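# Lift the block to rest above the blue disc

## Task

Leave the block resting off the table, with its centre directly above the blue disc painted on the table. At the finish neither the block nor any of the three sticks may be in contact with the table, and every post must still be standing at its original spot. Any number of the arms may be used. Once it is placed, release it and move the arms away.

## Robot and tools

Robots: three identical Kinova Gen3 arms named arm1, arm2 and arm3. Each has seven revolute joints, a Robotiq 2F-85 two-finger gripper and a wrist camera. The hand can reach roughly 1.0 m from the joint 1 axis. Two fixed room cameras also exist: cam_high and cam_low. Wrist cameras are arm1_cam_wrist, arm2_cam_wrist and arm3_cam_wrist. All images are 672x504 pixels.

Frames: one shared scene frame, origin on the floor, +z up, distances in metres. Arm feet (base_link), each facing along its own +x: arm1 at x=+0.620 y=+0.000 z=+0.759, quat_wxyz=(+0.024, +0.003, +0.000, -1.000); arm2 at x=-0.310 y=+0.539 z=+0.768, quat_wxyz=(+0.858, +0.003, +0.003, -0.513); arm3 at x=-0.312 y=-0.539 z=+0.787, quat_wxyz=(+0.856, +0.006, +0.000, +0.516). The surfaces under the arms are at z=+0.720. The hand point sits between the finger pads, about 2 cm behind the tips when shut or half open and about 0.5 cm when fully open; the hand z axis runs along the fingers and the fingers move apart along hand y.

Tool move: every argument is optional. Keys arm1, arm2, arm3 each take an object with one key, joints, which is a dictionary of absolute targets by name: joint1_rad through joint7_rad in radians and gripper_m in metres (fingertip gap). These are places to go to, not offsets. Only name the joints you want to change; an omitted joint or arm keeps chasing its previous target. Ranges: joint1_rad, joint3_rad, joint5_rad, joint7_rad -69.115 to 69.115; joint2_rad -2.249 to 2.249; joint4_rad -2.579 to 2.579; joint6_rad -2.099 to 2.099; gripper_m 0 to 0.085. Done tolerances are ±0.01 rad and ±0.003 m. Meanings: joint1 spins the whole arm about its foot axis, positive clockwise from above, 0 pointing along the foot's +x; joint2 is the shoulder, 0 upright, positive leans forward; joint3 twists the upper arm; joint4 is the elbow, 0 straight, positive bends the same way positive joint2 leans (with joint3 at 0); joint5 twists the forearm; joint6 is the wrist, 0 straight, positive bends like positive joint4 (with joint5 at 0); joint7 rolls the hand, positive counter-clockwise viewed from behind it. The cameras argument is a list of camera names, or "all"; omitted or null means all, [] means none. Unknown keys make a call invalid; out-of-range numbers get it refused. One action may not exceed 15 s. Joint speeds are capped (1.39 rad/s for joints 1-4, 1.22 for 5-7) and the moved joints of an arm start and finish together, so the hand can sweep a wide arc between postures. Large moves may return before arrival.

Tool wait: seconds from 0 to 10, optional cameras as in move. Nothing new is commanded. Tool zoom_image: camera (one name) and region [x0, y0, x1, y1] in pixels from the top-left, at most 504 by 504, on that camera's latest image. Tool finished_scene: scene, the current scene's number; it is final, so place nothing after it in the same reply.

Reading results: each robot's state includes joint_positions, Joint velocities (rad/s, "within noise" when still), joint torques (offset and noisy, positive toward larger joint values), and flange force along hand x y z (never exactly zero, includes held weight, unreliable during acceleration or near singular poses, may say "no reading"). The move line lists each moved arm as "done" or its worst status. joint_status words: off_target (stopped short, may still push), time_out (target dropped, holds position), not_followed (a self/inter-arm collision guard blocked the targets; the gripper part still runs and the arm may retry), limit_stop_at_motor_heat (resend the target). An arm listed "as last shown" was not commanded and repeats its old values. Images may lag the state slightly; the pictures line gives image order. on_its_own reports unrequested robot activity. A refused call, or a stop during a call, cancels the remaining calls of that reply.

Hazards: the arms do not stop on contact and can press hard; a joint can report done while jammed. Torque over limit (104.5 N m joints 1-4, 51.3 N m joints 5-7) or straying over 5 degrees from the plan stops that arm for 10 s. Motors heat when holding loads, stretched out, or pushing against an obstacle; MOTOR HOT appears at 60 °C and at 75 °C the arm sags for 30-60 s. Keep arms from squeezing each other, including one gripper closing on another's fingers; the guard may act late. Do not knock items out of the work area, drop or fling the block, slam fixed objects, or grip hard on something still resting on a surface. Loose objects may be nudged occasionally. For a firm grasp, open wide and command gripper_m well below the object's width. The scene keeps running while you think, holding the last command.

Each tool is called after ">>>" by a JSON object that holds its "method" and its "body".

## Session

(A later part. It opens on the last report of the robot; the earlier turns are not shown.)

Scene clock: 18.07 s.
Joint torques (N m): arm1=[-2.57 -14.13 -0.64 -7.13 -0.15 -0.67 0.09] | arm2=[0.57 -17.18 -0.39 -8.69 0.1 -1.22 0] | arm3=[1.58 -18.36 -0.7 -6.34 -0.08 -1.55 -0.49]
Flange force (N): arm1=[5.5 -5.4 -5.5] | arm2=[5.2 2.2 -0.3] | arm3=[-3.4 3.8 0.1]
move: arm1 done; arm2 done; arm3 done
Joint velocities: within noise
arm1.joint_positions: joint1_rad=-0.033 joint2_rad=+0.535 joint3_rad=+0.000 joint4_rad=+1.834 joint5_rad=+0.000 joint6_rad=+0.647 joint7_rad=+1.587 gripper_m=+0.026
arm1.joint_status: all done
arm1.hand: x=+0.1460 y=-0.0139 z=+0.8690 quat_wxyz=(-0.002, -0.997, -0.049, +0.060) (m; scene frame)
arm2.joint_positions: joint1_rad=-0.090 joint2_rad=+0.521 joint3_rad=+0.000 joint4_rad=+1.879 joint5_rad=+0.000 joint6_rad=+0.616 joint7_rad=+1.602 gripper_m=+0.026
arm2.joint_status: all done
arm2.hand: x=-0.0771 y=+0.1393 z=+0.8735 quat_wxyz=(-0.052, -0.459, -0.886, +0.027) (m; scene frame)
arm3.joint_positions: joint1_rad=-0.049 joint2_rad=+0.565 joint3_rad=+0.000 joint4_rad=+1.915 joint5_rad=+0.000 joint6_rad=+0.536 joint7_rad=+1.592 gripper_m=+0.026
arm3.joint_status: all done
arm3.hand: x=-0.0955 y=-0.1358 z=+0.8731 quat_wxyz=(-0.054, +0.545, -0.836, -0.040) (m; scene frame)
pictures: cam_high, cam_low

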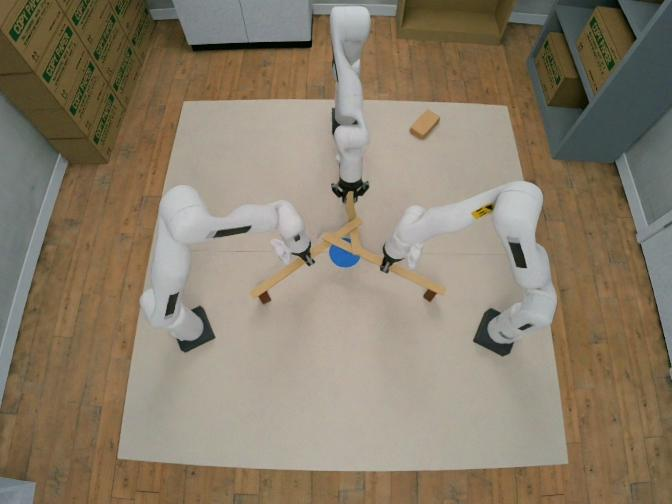

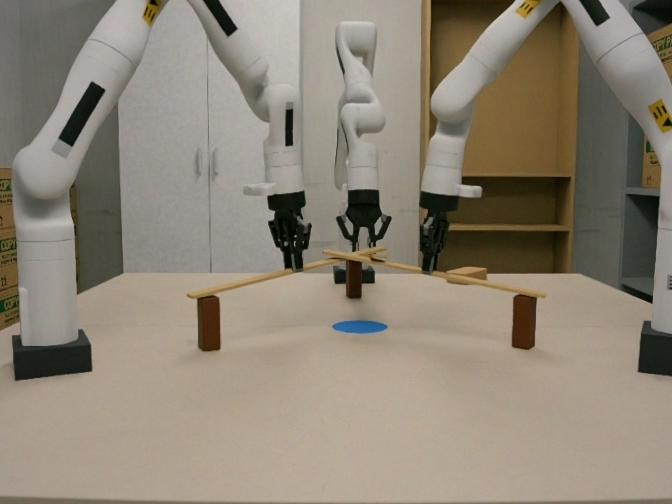

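>>> {"method": "move", "body": {"arm1": {"joints":{"gripper_m":0.06}}, "arm2": {"joints":{"gripper_m":0.06}}, "arm3": {"joints":{"gripper_m":0.06}}, "cameras": ["arm1_cam_wrist","arm2_cam_wrist","arm3_cam_wrist","cam_low"]}}

>>> {"method": "move", "body": {"arm1": {"joints":{"joint2_rad":0.3655,"joint4_rad":1.6527,"joint6_rad":0.9974}}, "arm2": {"joints":{"joint2_rad":0.3439,"joint4_rad":1.6992,"joint6_rad":0.9725}}, "arm3": {"joints":{"joint2_rad":0.3673,"joint4_rad":1.7573,"joint6_rad":0.891}}, "cameras": []}}

>>> {"method": "move", "body": {"arm1": {"joints":{"joint1_rad":-1.5303,"joint2_rad":0.3594,"joint4_rad":2.1097,"joint6_rad":0.6725,"joint7_rad":2.4586,"gripper_m":0.085}}, "arm2": {"joints":{"joint2_rad":-0.3,"joint4_rad":1.8,"joint6_rad":1.5}}, "arm3": {"joints":{"joint2_rad":-0.3,"joint4_rad":1.8,"joint6_rad":1.5}}, "cameras": ["arm1_cam_wrist","cam_high","cam_low"]}}

Scene clock: 20.13 s.
Joint torques (N m): arm1=[-2.47 -15.21 -0.5 -6.6 -0.14 -0.09 0] | arm2=[0.49 -16.32 -0.51 -7.5 0.04 -0.66 -0.02] | arm3=[1.22 -17.01 -1.11 -4.61 -0.13 -0.7 -0.42]
Flange force (N): arm1=[3.2 -5.6 -2.2] | arm2=[3.5 1.8 -1.3] | arm3=[-5.8 3.0 -1.4]
move: arm1 done; arm2 done; arm3 done
Joint velocities: within noise
arm1.joint_positions: joint1_rad=-0.033 joint2_rad=+0.535 joint3_rad=+0.000 joint4_rad=+1.834 joint5_rad=+0.000 joint6_rad=+0.647 joint7_rad=+1.587 gripper_m=+0.060
arm1.joint_status: all done
arm1.hand: x=+0.1459 y=-0.0139 z=+0.8690 quat_wxyz=(-0.002, -0.997, -0.049, +0.060) (m; scene frame)
arm2.joint_positions: joint1_rad=-0.090 joint2_rad=+0.521 joint3_rad=+0.000 joint4_rad=+1.879 joint5_rad=+0.000 joint6_rad=+0.616 joint7_rad=+1.602 gripper_m=+0.060
arm2.joint_status: all done
arm2.hand: x=-0.0771 y=+0.1393 z=+0.8735 quat_wxyz=(-0.052, -0.459, -0.886, +0.027) (m; scene frame)
arm3.joint_positions: joint1_rad=-0.049 joint2_rad=+0.565 joint3_rad=+0.000 joint4_rad=+1.915 joint5_rad=+0.000 joint6_rad=+0.536 joint7_rad=+1.592 gripper_m=+0.060
arm3.joint_status: all done
arm3.hand: x=-0.0955 y=-0.1358 z=+0.8731 quat_wxyz=(-0.054, +0.545, -0.836, -0.040) (m; scene frame)
pictures: arm1_cam_wrist, arm2_cam_wrist, arm3_cam_wrist, cam_low

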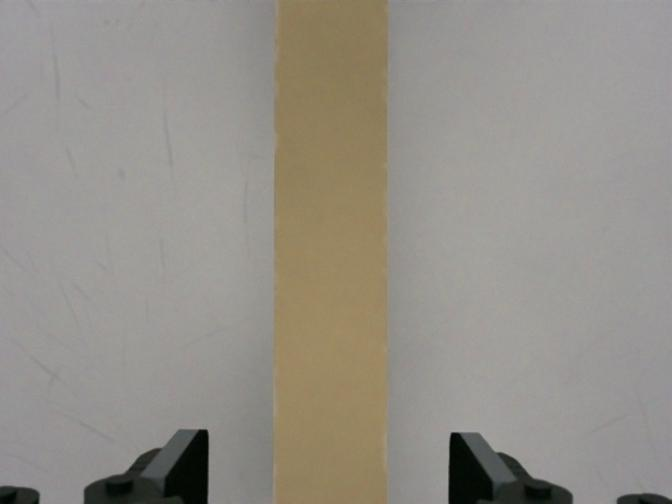

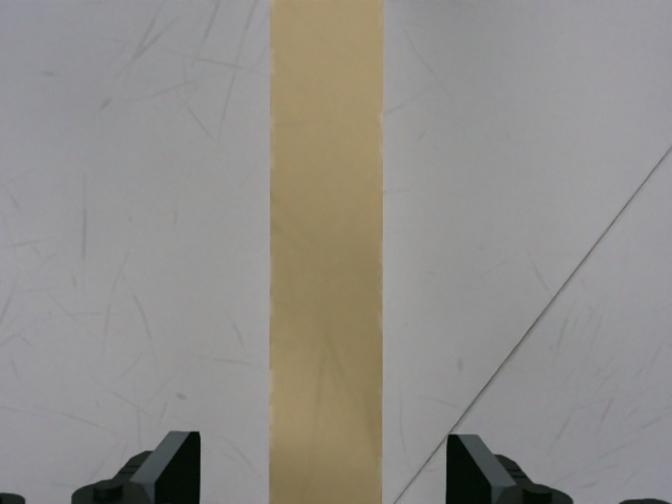

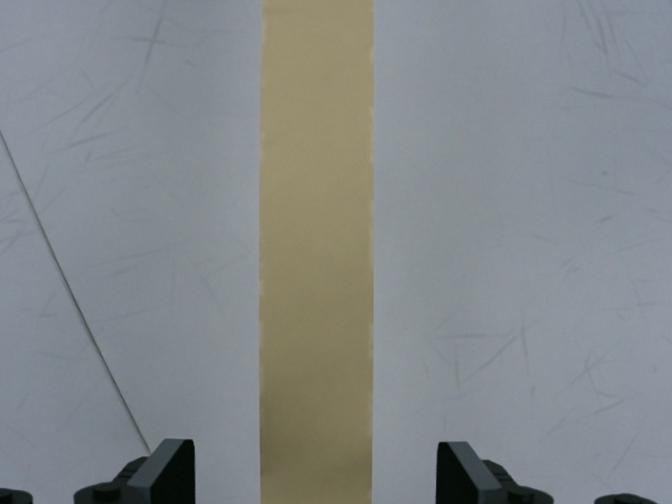

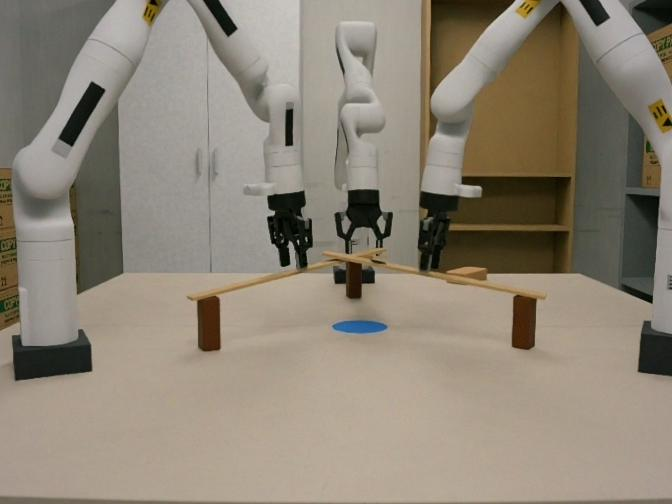

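Scene clock: 21.33 s.
Joint torques (N m): arm1=[-2.45 -13.93 -0.61 -8.54 -0.17 -0.14 0.04] | arm2=[0.5 -14.98 -0.53 -9.39 0.07 -0.67 0] | arm3=[1.24 -15.48 -1.16 -6.73 -0.16 -0.71 -0.4]
Flange force (N): arm1=[4.4 -4.8 -1.0] | arm2=[3.7 1.2 -0.4] | arm3=[-5.6 1.5 -2.9]
move: arm1 done; arm2 done; arm3 done
Joint velocities: within noise
arm1.joint_positions: joint1_rad=-0.033 joint2_rad=+0.365 joint3_rad=+0.000 joint4_rad=+1.653 joint5_rad=+0.000 joint6_rad=+0.997 joint7_rad=+1.587 gripper_m=+0.060
arm1.joint_status: all done
arm1.hand: x=+0.1454 y=-0.0139 z=+0.9890 quat_wxyz=(-0.002, -0.997, -0.049, +0.060) (m; scene frame)
arm2.joint_positions: joint1_rad=-0.090 joint2_rad=+0.344 joint3_rad=+0.000 joint4_rad=+1.699 joint5_rad=+0.000 joint6_rad=+0.972 joint7_rad=+1.602 gripper_m=+0.060
arm2.joint_status: all done
arm2.hand: x=-0.0769 y=+0.1382 z=+0.9935 quat_wxyz=(-0.052, -0.459, -0.886, +0.027) (m; scene frame)
arm3.joint_positions: joint1_rad=-0.049 joint2_rad=+0.367 joint3_rad=+0.000 joint4_rad=+1.757 joint5_rad=+0.000 joint6_rad=+0.891 joint7_rad=+1.592 gripper_m=+0.060
arm3.joint_status: all done
arm3.hand: x=-0.0947 y=-0.1371 z=+0.9931 quat_wxyz=(-0.054, +0.545, -0.836, -0.040) (m; scene frame)
pictures: none
No camera images: "cameras" was empty.

Scene clock: 24.07 s.
Joint torques (N m): arm1=[-2.46 -10.86 -0.65 -5.62 -0.13 0.25 0.04] | arm2=[0.49 -2.67 -0.8 -10.44 0.04 -0.71 0] | arm3=[1.37 -3.21 -1.42 -8.13 -0.14 -0.74 -0.42]
Flange force (N): arm1=[7.1 -1.3 -2.5] | arm2=[4.1 -1.3 1.6] | arm3=[-2.2 -4.4 -5.3]
move: arm1 done; arm2 done; arm3 done
Joint velocities: within noise
arm1.joint_positions: joint1_rad=-1.530 joint2_rad=+0.359 joint3_rad=+0.000 joint4_rad=+2.110 joint5_rad=+0.000 joint6_rad=+0.672 joint7_rad=+2.459 gripper_m=+0.085
arm1.joint_status: all done
arm1.hand: x=+0.5974 y=-0.3438 z=+0.8799 quat_wxyz=(-0.002, -0.331, -0.944, -0.001) (m; scene frame)
arm2.joint_positions: joint1_rad=-0.090 joint2_rad=-0.300 joint3_rad=+0.000 joint4_rad=+1.800 joint5_rad=+0.000 joint6_rad=+1.500 joint7_rad=+1.602 gripper_m=+0.060
arm2.joint_status: all done
arm2.hand: x=-0.2020 y=+0.3268 z=+1.1670 quat_wxyz=(-0.059, -0.459, -0.886, +0.031) (m; scene frame)
arm3.joint_positions: joint1_rad=-0.049 joint2_rad=-0.300 joint3_rad=+0.000 joint4_rad=+1.800 joint5_rad=+0.000 joint6_rad=+1.500 joint7_rad=+1.592 gripper_m=+0.060
arm3.joint_status: all done
arm3.hand: x=-0.1883 y=-0.3427 z=+1.1889 quat_wxyz=(-0.060, +0.544, -0.836, -0.044) (m; scene frame)
pictures: arm1_cam_wrist, cam_high, cam_low

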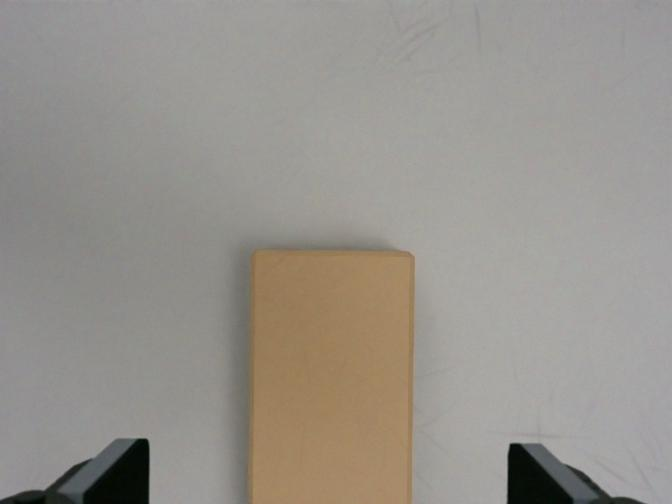

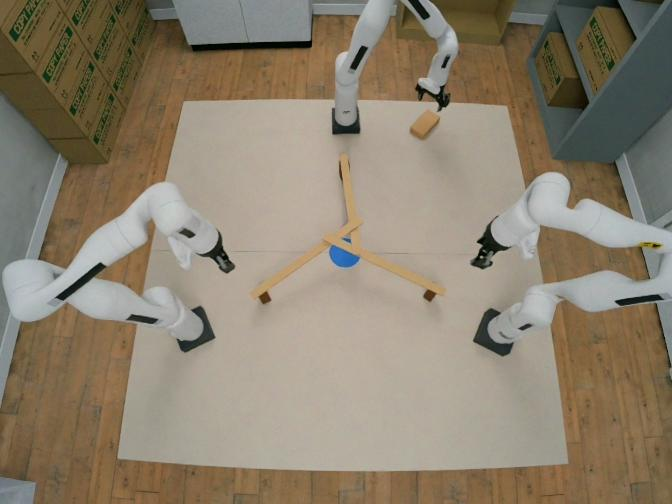

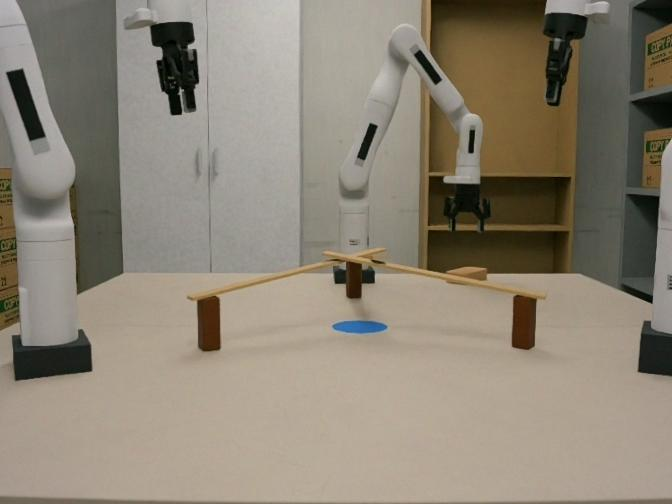

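>>> {"method": "move", "body": {"arm1": {"joints":{"joint1_rad":-1.5545,"joint2_rad":0.7037,"joint4_rad":2.1884,"joint6_rad":0.2495,"joint7_rad":2.4187}}, "cameras": ["arm1_cam_wrist"]}}

>>> {"method": "move", "body": {"arm1": {"joints":{"gripper_m":0.062}}, "cameras": ["arm1_cam_wrist"]}}

>>> {"method": "move", "body": {"arm1": {"joints":{"joint2_rad":0.1714,"joint4_rad":1.8842,"joint6_rad":1.086}}, "cameras": ["arm1_cam_wrist"]}}

Scene clock: 26.23 s.
Joint torques (N m): arm1=[-2.51 -13.51 -0.53 -2.19 -0.15 0.24 0.01] | arm2=[0.52 -2.69 -0.84 -10.45 0.06 -0.71 0] | arm3=[1.34 -3.25 -1.4 -8.12 -0.14 -0.75 -0.42]
Flange force (N): arm1=[6.6 -3.6 -3.6] | arm2=[4.0 -1.4 1.7] | arm3=[-2.3 -4.3 -5.4]
move: arm1 done
Joint velocities: within noise
arm1.joint_positions: joint1_rad=-1.555 joint2_rad=+0.704 joint3_rad=+0.000 joint4_rad=+2.188 joint5_rad=+0.000 joint6_rad=+0.249 joint7_rad=+2.419 gripper_m=+0.085
arm1.joint_status: all done
arm1.hand: x=+0.6067 y=-0.3502 z=+0.7481 quat_wxyz=(-0.002, -0.338, -0.941, -0.001) (m; scene frame)
arm2, arm3: as last shown
pictures: arm1_cam_wrist

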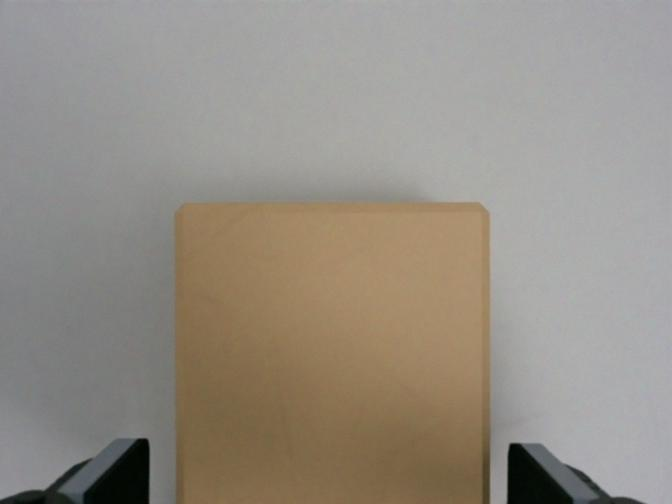

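Scene clock: 26.90 s.
Joint torques (N m): arm1=[-2.37 -1.18 -0.4 -3.3 -0.07 -2.11 -0.01] | arm2=[0.51 -2.71 -0.85 -10.41 0.05 -0.73 0.02] | arm3=[1.35 -3.28 -1.4 -8.18 -0.14 -0.76 -0.43]
Flange force (N): arm1=[10.3 1.8 -45.2] | arm2=[3.9 -1.4 1.5] | arm3=[-2.3 -4.4 -5.2]
move: arm1 off_target
Joint velocities: within noise
arm1.joint_positions: joint1_rad=-1.555 joint2_rad=+0.704 joint3_rad=+0.000 joint4_rad=+2.188 joint5_rad=+0.000 joint6_rad=+0.250 joint7_rad=+2.419 gripper_m=+0.068
arm1.joint_status: gripper_m off_target (ended at +0.068, target +0.062)
arm1.hand: x=+0.6067 y=-0.3502 z=+0.7482 quat_wxyz=(-0.002, -0.338, -0.941, -0.001) (m; scene frame)
arm2, arm3: as last shown
pictures: arm1_cam_wrist

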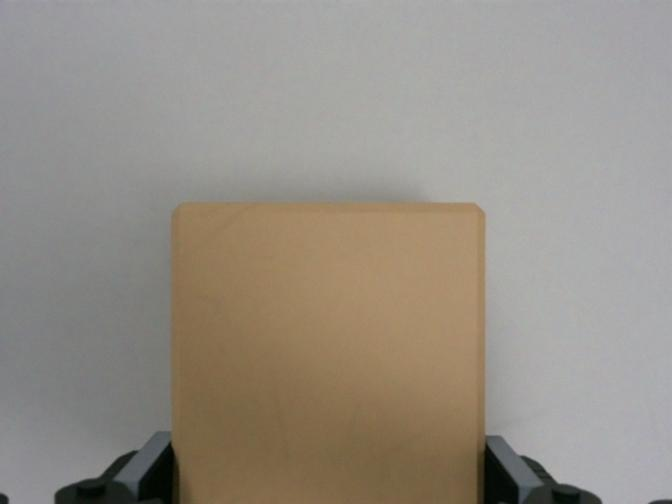

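Scene clock: 28.67 s.
Joint torques (N m): arm1=[-2.47 -10.41 -0.66 -8.75 -0.13 0.2 0.03] | arm2=[0.5 -2.68 -0.83 -10.42 0.08 -0.71 -0.02] | arm3=[1.34 -3.24 -1.42 -8.13 -0.16 -0.74 -0.43]
Flange force (N): arm1=[6.8 -0.1 1.8] | arm2=[4.0 -1.4 1.6] | arm3=[-2.3 -4.4 -5.3]
move: arm1 done
Joint velocities: within noise
arm1.joint_positions: joint1_rad=-1.555 joint2_rad=+0.171 joint3_rad=+0.000 joint4_rad=+1.884 joint5_rad=+0.000 joint6_rad=+1.086 joint7_rad=+2.419 gripper_m=+0.068
arm1.joint_status: all done
arm1.hand: x=+0.6053 y=-0.3503 z=+1.0001 quat_wxyz=(-0.002, -0.338, -0.941, -0.001) (m; scene frame)
arm2, arm3: as last shown
pictures: arm1_cam_wrist

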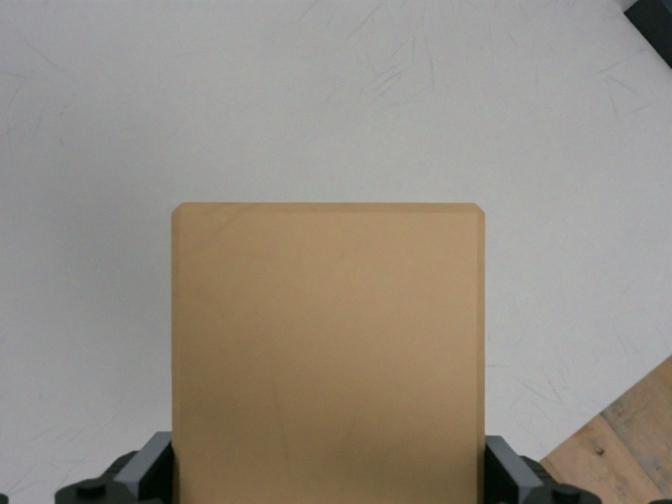

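>>> {"method": "move", "body": {"arm1": {"joints":{"joint1_rad":0.0083,"joint2_rad":0.8131,"joint4_rad":0.8134,"joint6_rad":1.5151,"joint7_rad":3.25}}, "cameras": ["arm1_cam_wrist"]}}

>>> {"method": "move", "body": {"arm1": {"joints":{"joint2_rad":0.8552,"joint4_rad":0.9973,"joint6_rad":1.2891}}, "cameras": ["cam_low"]}}

>>> {"method": "zoom_image", "body": {"camera": "cam_low", "region": [290, 190, 450, 310]}}

Scene clock: 31.63 s.
Joint torques (N m): arm1=[-2.51 -23.51 -0.34 -9.89 -0.12 0.22 0.02] | arm2=[0.52 -2.68 -0.84 -10.42 0.05 -0.72 -0.01] | arm3=[1.35 -3.2 -1.44 -8.17 -0.14 -0.73 -0.43]
Flange force (N): arm1=[2.8 7.3 3.7] | arm2=[4.0 -1.4 1.5] | arm3=[-2.1 -4.5 -5.2]
move: arm1 done
Joint velocities: within noise
arm1.joint_positions: joint1_rad=+0.008 joint2_rad=+0.813 joint3_rad=+0.000 joint4_rad=+0.813 joint5_rad=+0.000 joint6_rad=+1.515 joint7_rad=+3.250 gripper_m=+0.068
arm1.joint_status: all done
arm1.hand: x=-0.0013 y=-0.0001 z=+1.0005 quat_wxyz=(-0.002, -0.652, -0.758, -0.002) (m; scene frame)
arm2, arm3: as last shown
pictures: arm1_cam_wrist

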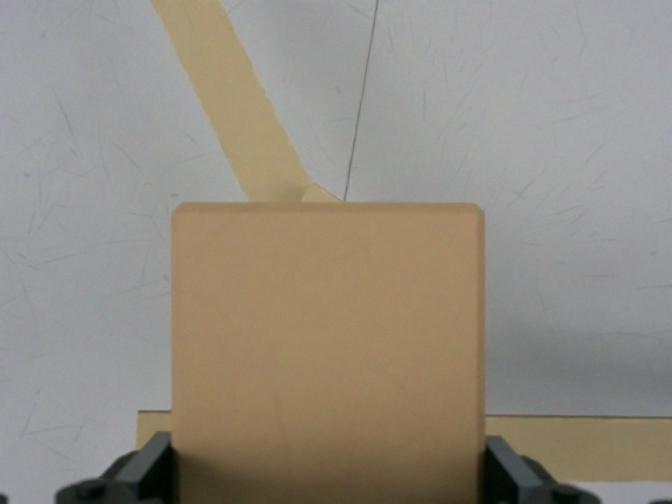

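Scene clock: 32.80 s.
Joint torques (N m): arm1=[-2.52 -23.71 -0.34 -9.52 -0.11 0.19 0.01] | arm2=[0.5 -2.7 -0.85 -10.46 0.07 -0.72 0.01] | arm3=[1.31 -3.22 -1.46 -8.11 -0.15 -0.74 -0.42]
Flange force (N): arm1=[3.0 6.3 2.4] | arm2=[4.0 -1.4 1.7] | arm3=[-2.2 -4.5 -5.4]
move: arm1 done
Joint velocities: within noise
arm1.joint_positions: joint1_rad=+0.008 joint2_rad=+0.855 joint3_rad=+0.000 joint4_rad=+0.997 joint5_rad=+0.000 joint6_rad=+1.289 joint7_rad=+3.250 gripper_m=+0.068
arm1.joint_status: all done
arm1.hand: x=-0.0009 y=-0.0001 z=+0.9175 quat_wxyz=(-0.002, -0.652, -0.758, -0.002) (m; scene frame)
arm2, arm3: as last shown
pictures: cam_low

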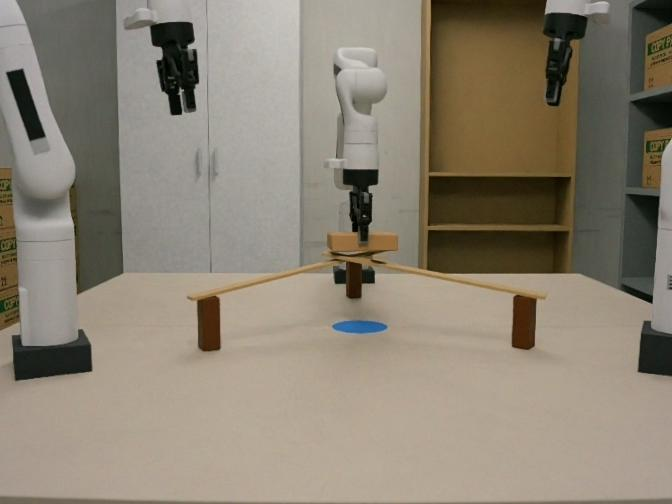

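Scaled by 3.150 from the camera's 672x504 image, which has a finer 960x720 frame.

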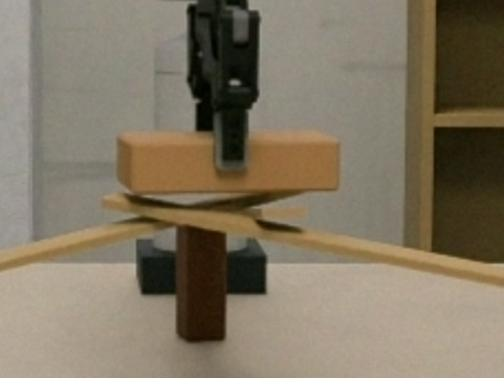

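>>> {"method": "move", "body": {"arm1": {"joints":{"joint2_rad":0.8593,"joint4_rad":1.0053,"joint6_rad":1.277}}, "cameras": ["cam_low"]}}

>>> {"method": "zoom_image", "body": {"camera": "cam_low", "region": [290, 190, 450, 310]}}

Scene clock: 33.40 s.
Joint torques (N m): arm1=[-2.54 -23.43 -0.33 -9.31 -0.09 0.21 0.04] | arm2=[0.53 -2.7 -0.84 -10.43 0.07 -0.69 0] | arm3=[1.37 -3.22 -1.41 -8.12 -0.15 -0.76 -0.43]
Flange force (N): arm1=[3.1 6.1 1.8] | arm2=[3.9 -1.4 1.6] | arm3=[-2.2 -4.4 -5.4]
move: arm1 done
Joint velocities: within noise
arm1.joint_positions: joint1_rad=+0.008 joint2_rad=+0.859 joint3_rad=+0.000 joint4_rad=+1.005 joint5_rad=+0.000 joint6_rad=+1.277 joint7_rad=+3.250 gripper_m=+0.068
arm1.joint_status: all done
arm1.hand: x=-0.0009 y=-0.0001 z=+0.9125 quat_wxyz=(-0.002, -0.652, -0.758, -0.002) (m; scene frame)
arm2, arm3: as last shown
pictures: cam_low

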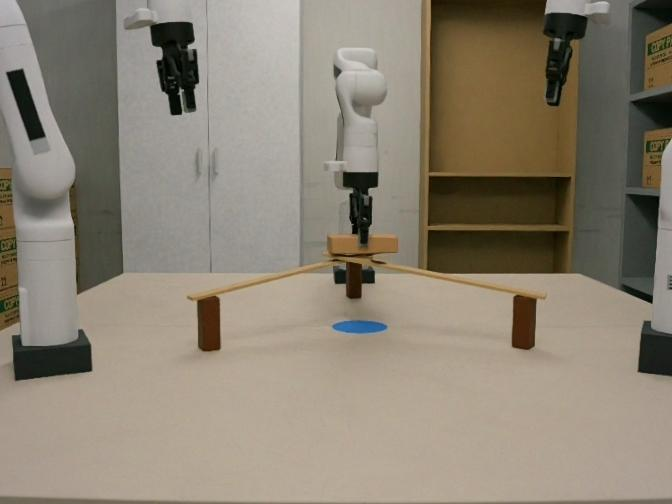

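Scaled by 3.150 from the camera's 672x504 image, which has a finer 960x720 frame.

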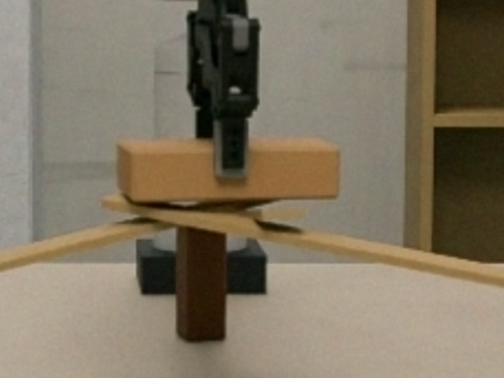

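>>> {"method": "move", "body": {"arm1": {"joints":{"joint2_rad":0.8617,"joint4_rad":1.01,"joint6_rad":1.2699}}, "cameras": ["cam_low"]}}

>>> {"method": "zoom_image", "body": {"camera": "cam_low", "region": [290, 190, 450, 310]}}

Scene clock: 34.00 s.
Joint torques (N m): arm1=[-2.56 -21.52 -0.35 -8.38 -0.04 0.1 0.07] | arm2=[0.53 -2.67 -0.8 -10.41 0.09 -0.71 -0.02] | arm3=[1.36 -3.22 -1.44 -8.14 -0.13 -0.75 -0.42]
Flange force (N): arm1=[3.1 5.9 -1.6] | arm2=[4.0 -1.3 1.5] | arm3=[-2.2 -4.4 -5.3]
move: arm1 done
Joint velocities: within noise
arm1.joint_positions: joint1_rad=+0.008 joint2_rad=+0.862 joint3_rad=+0.000 joint4_rad=+1.010 joint5_rad=+0.000 joint6_rad=+1.270 joint7_rad=+3.250 gripper_m=+0.068
arm1.joint_status: all done
arm1.hand: x=-0.0009 y=-0.0001 z=+0.9096 quat_wxyz=(-0.002, -0.652, -0.758, -0.002) (m; scene frame)
arm2, arm3: as last shown
pictures: cam_low

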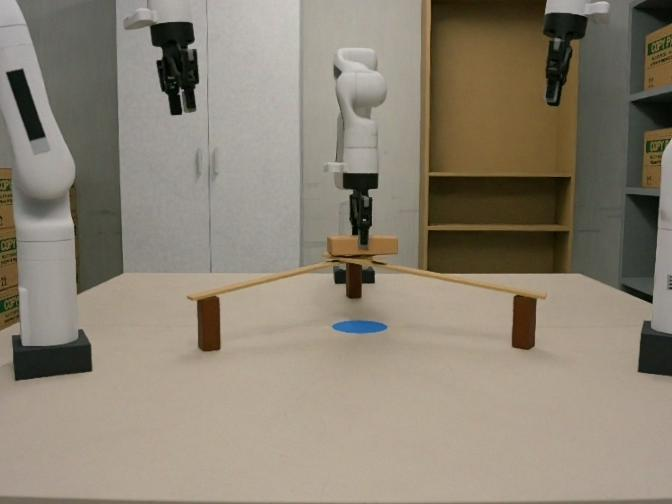

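Scaled by 3.150 from the camera's 672x504 image, which has a finer 960x720 frame.

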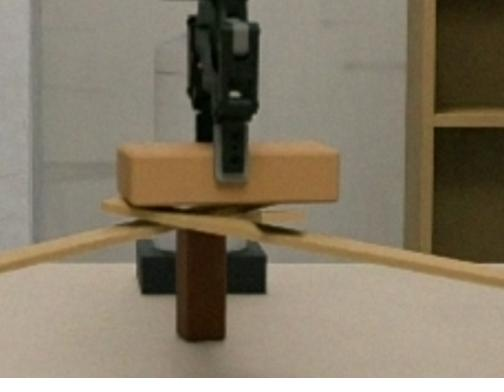

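Contact. Release and retreat.

>>> {"method": "move", "body": {"arm1": {"joints":{"gripper_m":0.085}}, "cameras": ["cam_low","arm1_cam_wrist"]}}

>>> {"method": "move", "body": {"arm1": {"joints":{"joint2_rad":0.8131,"joint4_rad":0.8134,"joint6_rad":1.5151}}, "cameras": []}}

>>> {"method": "move", "body": {"arm1": {"joints":{"joint2_rad":0.1,"joint4_rad":1.3,"joint6_rad":1.7}}, "cameras": ["cam_low","cam_high"]}}

>>> {"method": "zoom_image", "body": {"camera": "cam_high", "region": [220, 130, 470, 320]}}

Scene clock: 35.00 s.
Joint torques (N m): arm1=[-2.48 -22.27 -0.38 -8.74 -0.08 0.19 0.06] | arm2=[0.53 -2.68 -0.85 -10.4 0.07 -0.72 0] | arm3=[1.33 -3.24 -1.42 -8.12 -0.16 -0.74 -0.42]
Flange force (N): arm1=[2.9 6.1 -0.1] | arm2=[3.9 -1.4 1.5] | arm3=[-2.3 -4.4 -5.3]
move: arm1 done
Joint velocities: within noise
arm1.joint_positions: joint1_rad=+0.008 joint2_rad=+0.862 joint3_rad=+0.000 joint4_rad=+1.010 joint5_rad=+0.000 joint6_rad=+1.270 joint7_rad=+3.250 gripper_m=+0.085
arm1.joint_status: all done
arm1.hand: x=-0.0008 y=-0.0001 z=+0.9096 quat_wxyz=(-0.002, -0.652, -0.758, -0.002) (m; scene frame)
arm2.joint_positions: joint1_rad=-0.090 joint2_rad=-0.300 joint3_rad=+0.000 joint4_rad=+1.800 joint5_rad=+0.000 joint6_rad=+1.500 joint7_rad=+1.602 gripper_m=+0.060
arm2.joint_status: not commanded
arm2.hand: x=-0.2020 y=+0.3268 z=+1.1670 quat_wxyz=(-0.059, -0.459, -0.886, +0.031) (m; scene frame)
arm3.joint_positions: joint1_rad=-0.049 joint2_rad=-0.300 joint3_rad=+0.000 joint4_rad=+1.800 joint5_rad=+0.000 joint6_rad=+1.500 joint7_rad=+1.592 gripper_m=+0.060
arm3.joint_status: not commanded
arm3.hand: x=-0.1883 y=-0.3427 z=+1.1889 quat_wxyz=(-0.060, +0.544, -0.836, -0.044) (m; scene frame)
pictures: arm1_cam_wrist, cam_low

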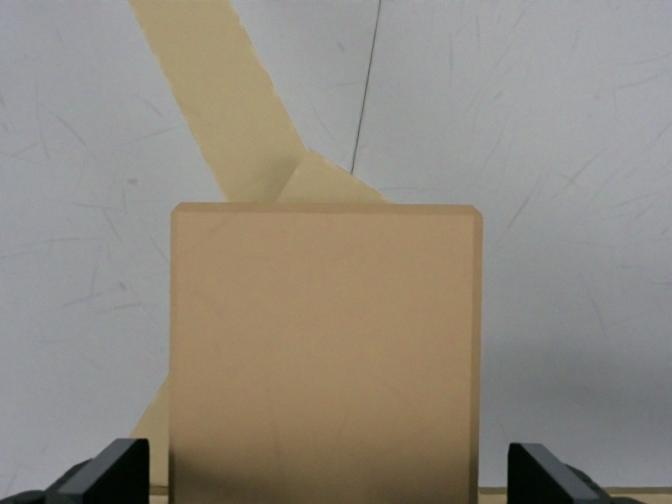

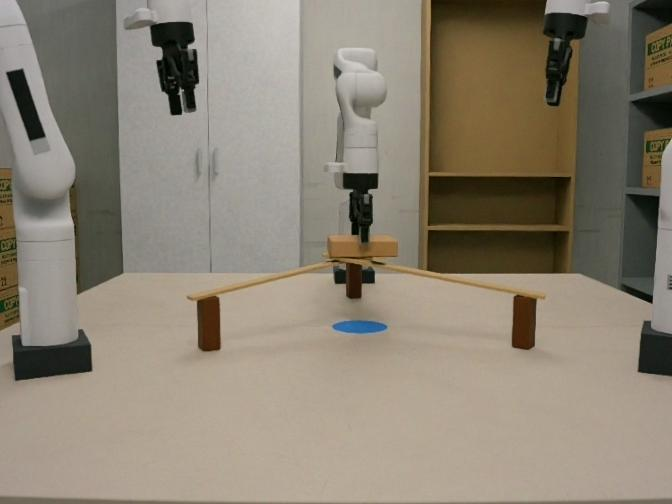

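Scene clock: 36.20 s.
Joint torques (N m): arm1=[-2.53 -22.01 -0.38 -9.14 -0.09 0.19 0.06] | arm2=[0.52 -2.68 -0.84 -10.44 0.05 -0.71 -0.01] | arm3=[1.37 -3.23 -1.44 -8.13 -0.15 -0.75 -0.41]
Flange force (N): arm1=[2.8 7.3 1.2] | arm2=[4.0 -1.4 1.6] | arm3=[-2.3 -4.4 -5.3]
move: arm1 done
Joint velocities: within noise
arm1.joint_positions: joint1_rad=+0.008 joint2_rad=+0.813 joint3_rad=+0.000 joint4_rad=+0.813 joint5_rad=+0.000 joint6_rad=+1.515 joint7_rad=+3.250 gripper_m=+0.085
arm1.joint_status: all done
arm1.hand: x=-0.0013 y=-0.0001 z=+1.0004 quat_wxyz=(-0.002, -0.652, -0.758, -0.002) (m; scene frame)
arm2, arm3: as last shown
pictures: none
No camera images: "cameras" was empty.

Scene clock: 38.20 s.
Joint torques (N m): arm1=[-2.45 -9.31 -0.69 -9.13 -0.09 0.07 0.03] | arm2=[0.5 -2.72 -0.79 -10.41 0.06 -0.72 0] | arm3=[1.37 -3.25 -1.4 -8.13 -0.13 -0.75 -0.42]
Flange force (N): arm1=[4.3 5.4 2.3] | arm2=[3.9 -1.3 1.5] | arm3=[-2.3 -4.3 -5.3]
move: arm1 done
Joint velocities: within noise
arm1.joint_positions: joint1_rad=+0.008 joint2_rad=+0.100 joint3_rad=+0.000 joint4_rad=+1.300 joint5_rad=+0.000 joint6_rad=+1.700 joint7_rad=+3.250 gripper_m=+0.085
arm1.joint_status: all done
arm1.hand: x=+0.2522 y=+0.0102 z=+1.2025 quat_wxyz=(+0.013, -0.652, -0.758, +0.012) (m; scene frame)
arm2, arm3: as last shown
pictures: cam_high, cam_low

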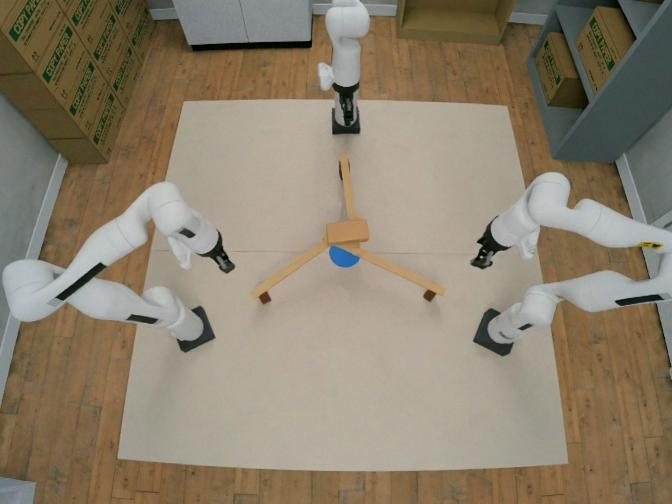

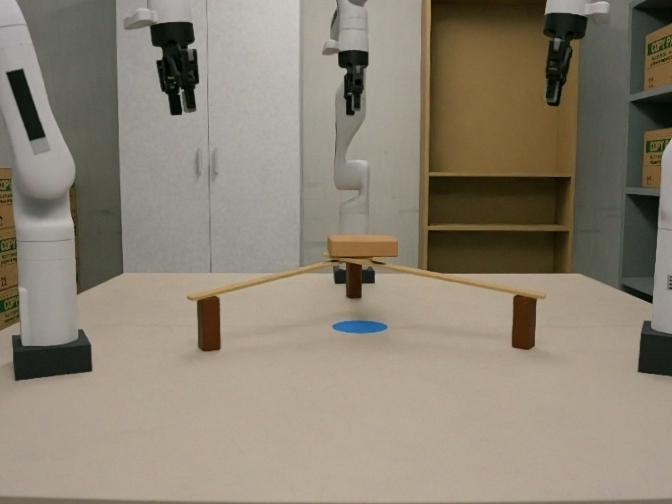

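Scaled by 2.016 from the camera's 672x504 image, which has a finer 960x720 frame.

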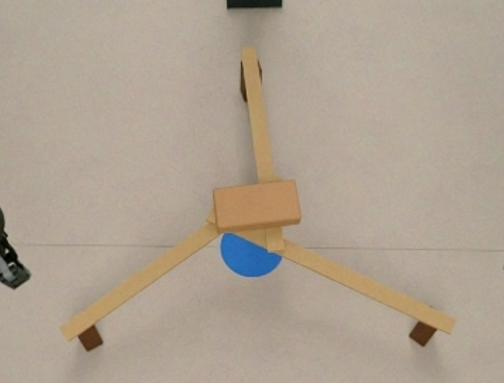

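>>> {"method": "finished_scene", "body": {"scene": 3}}

The scene is finished: the task was done.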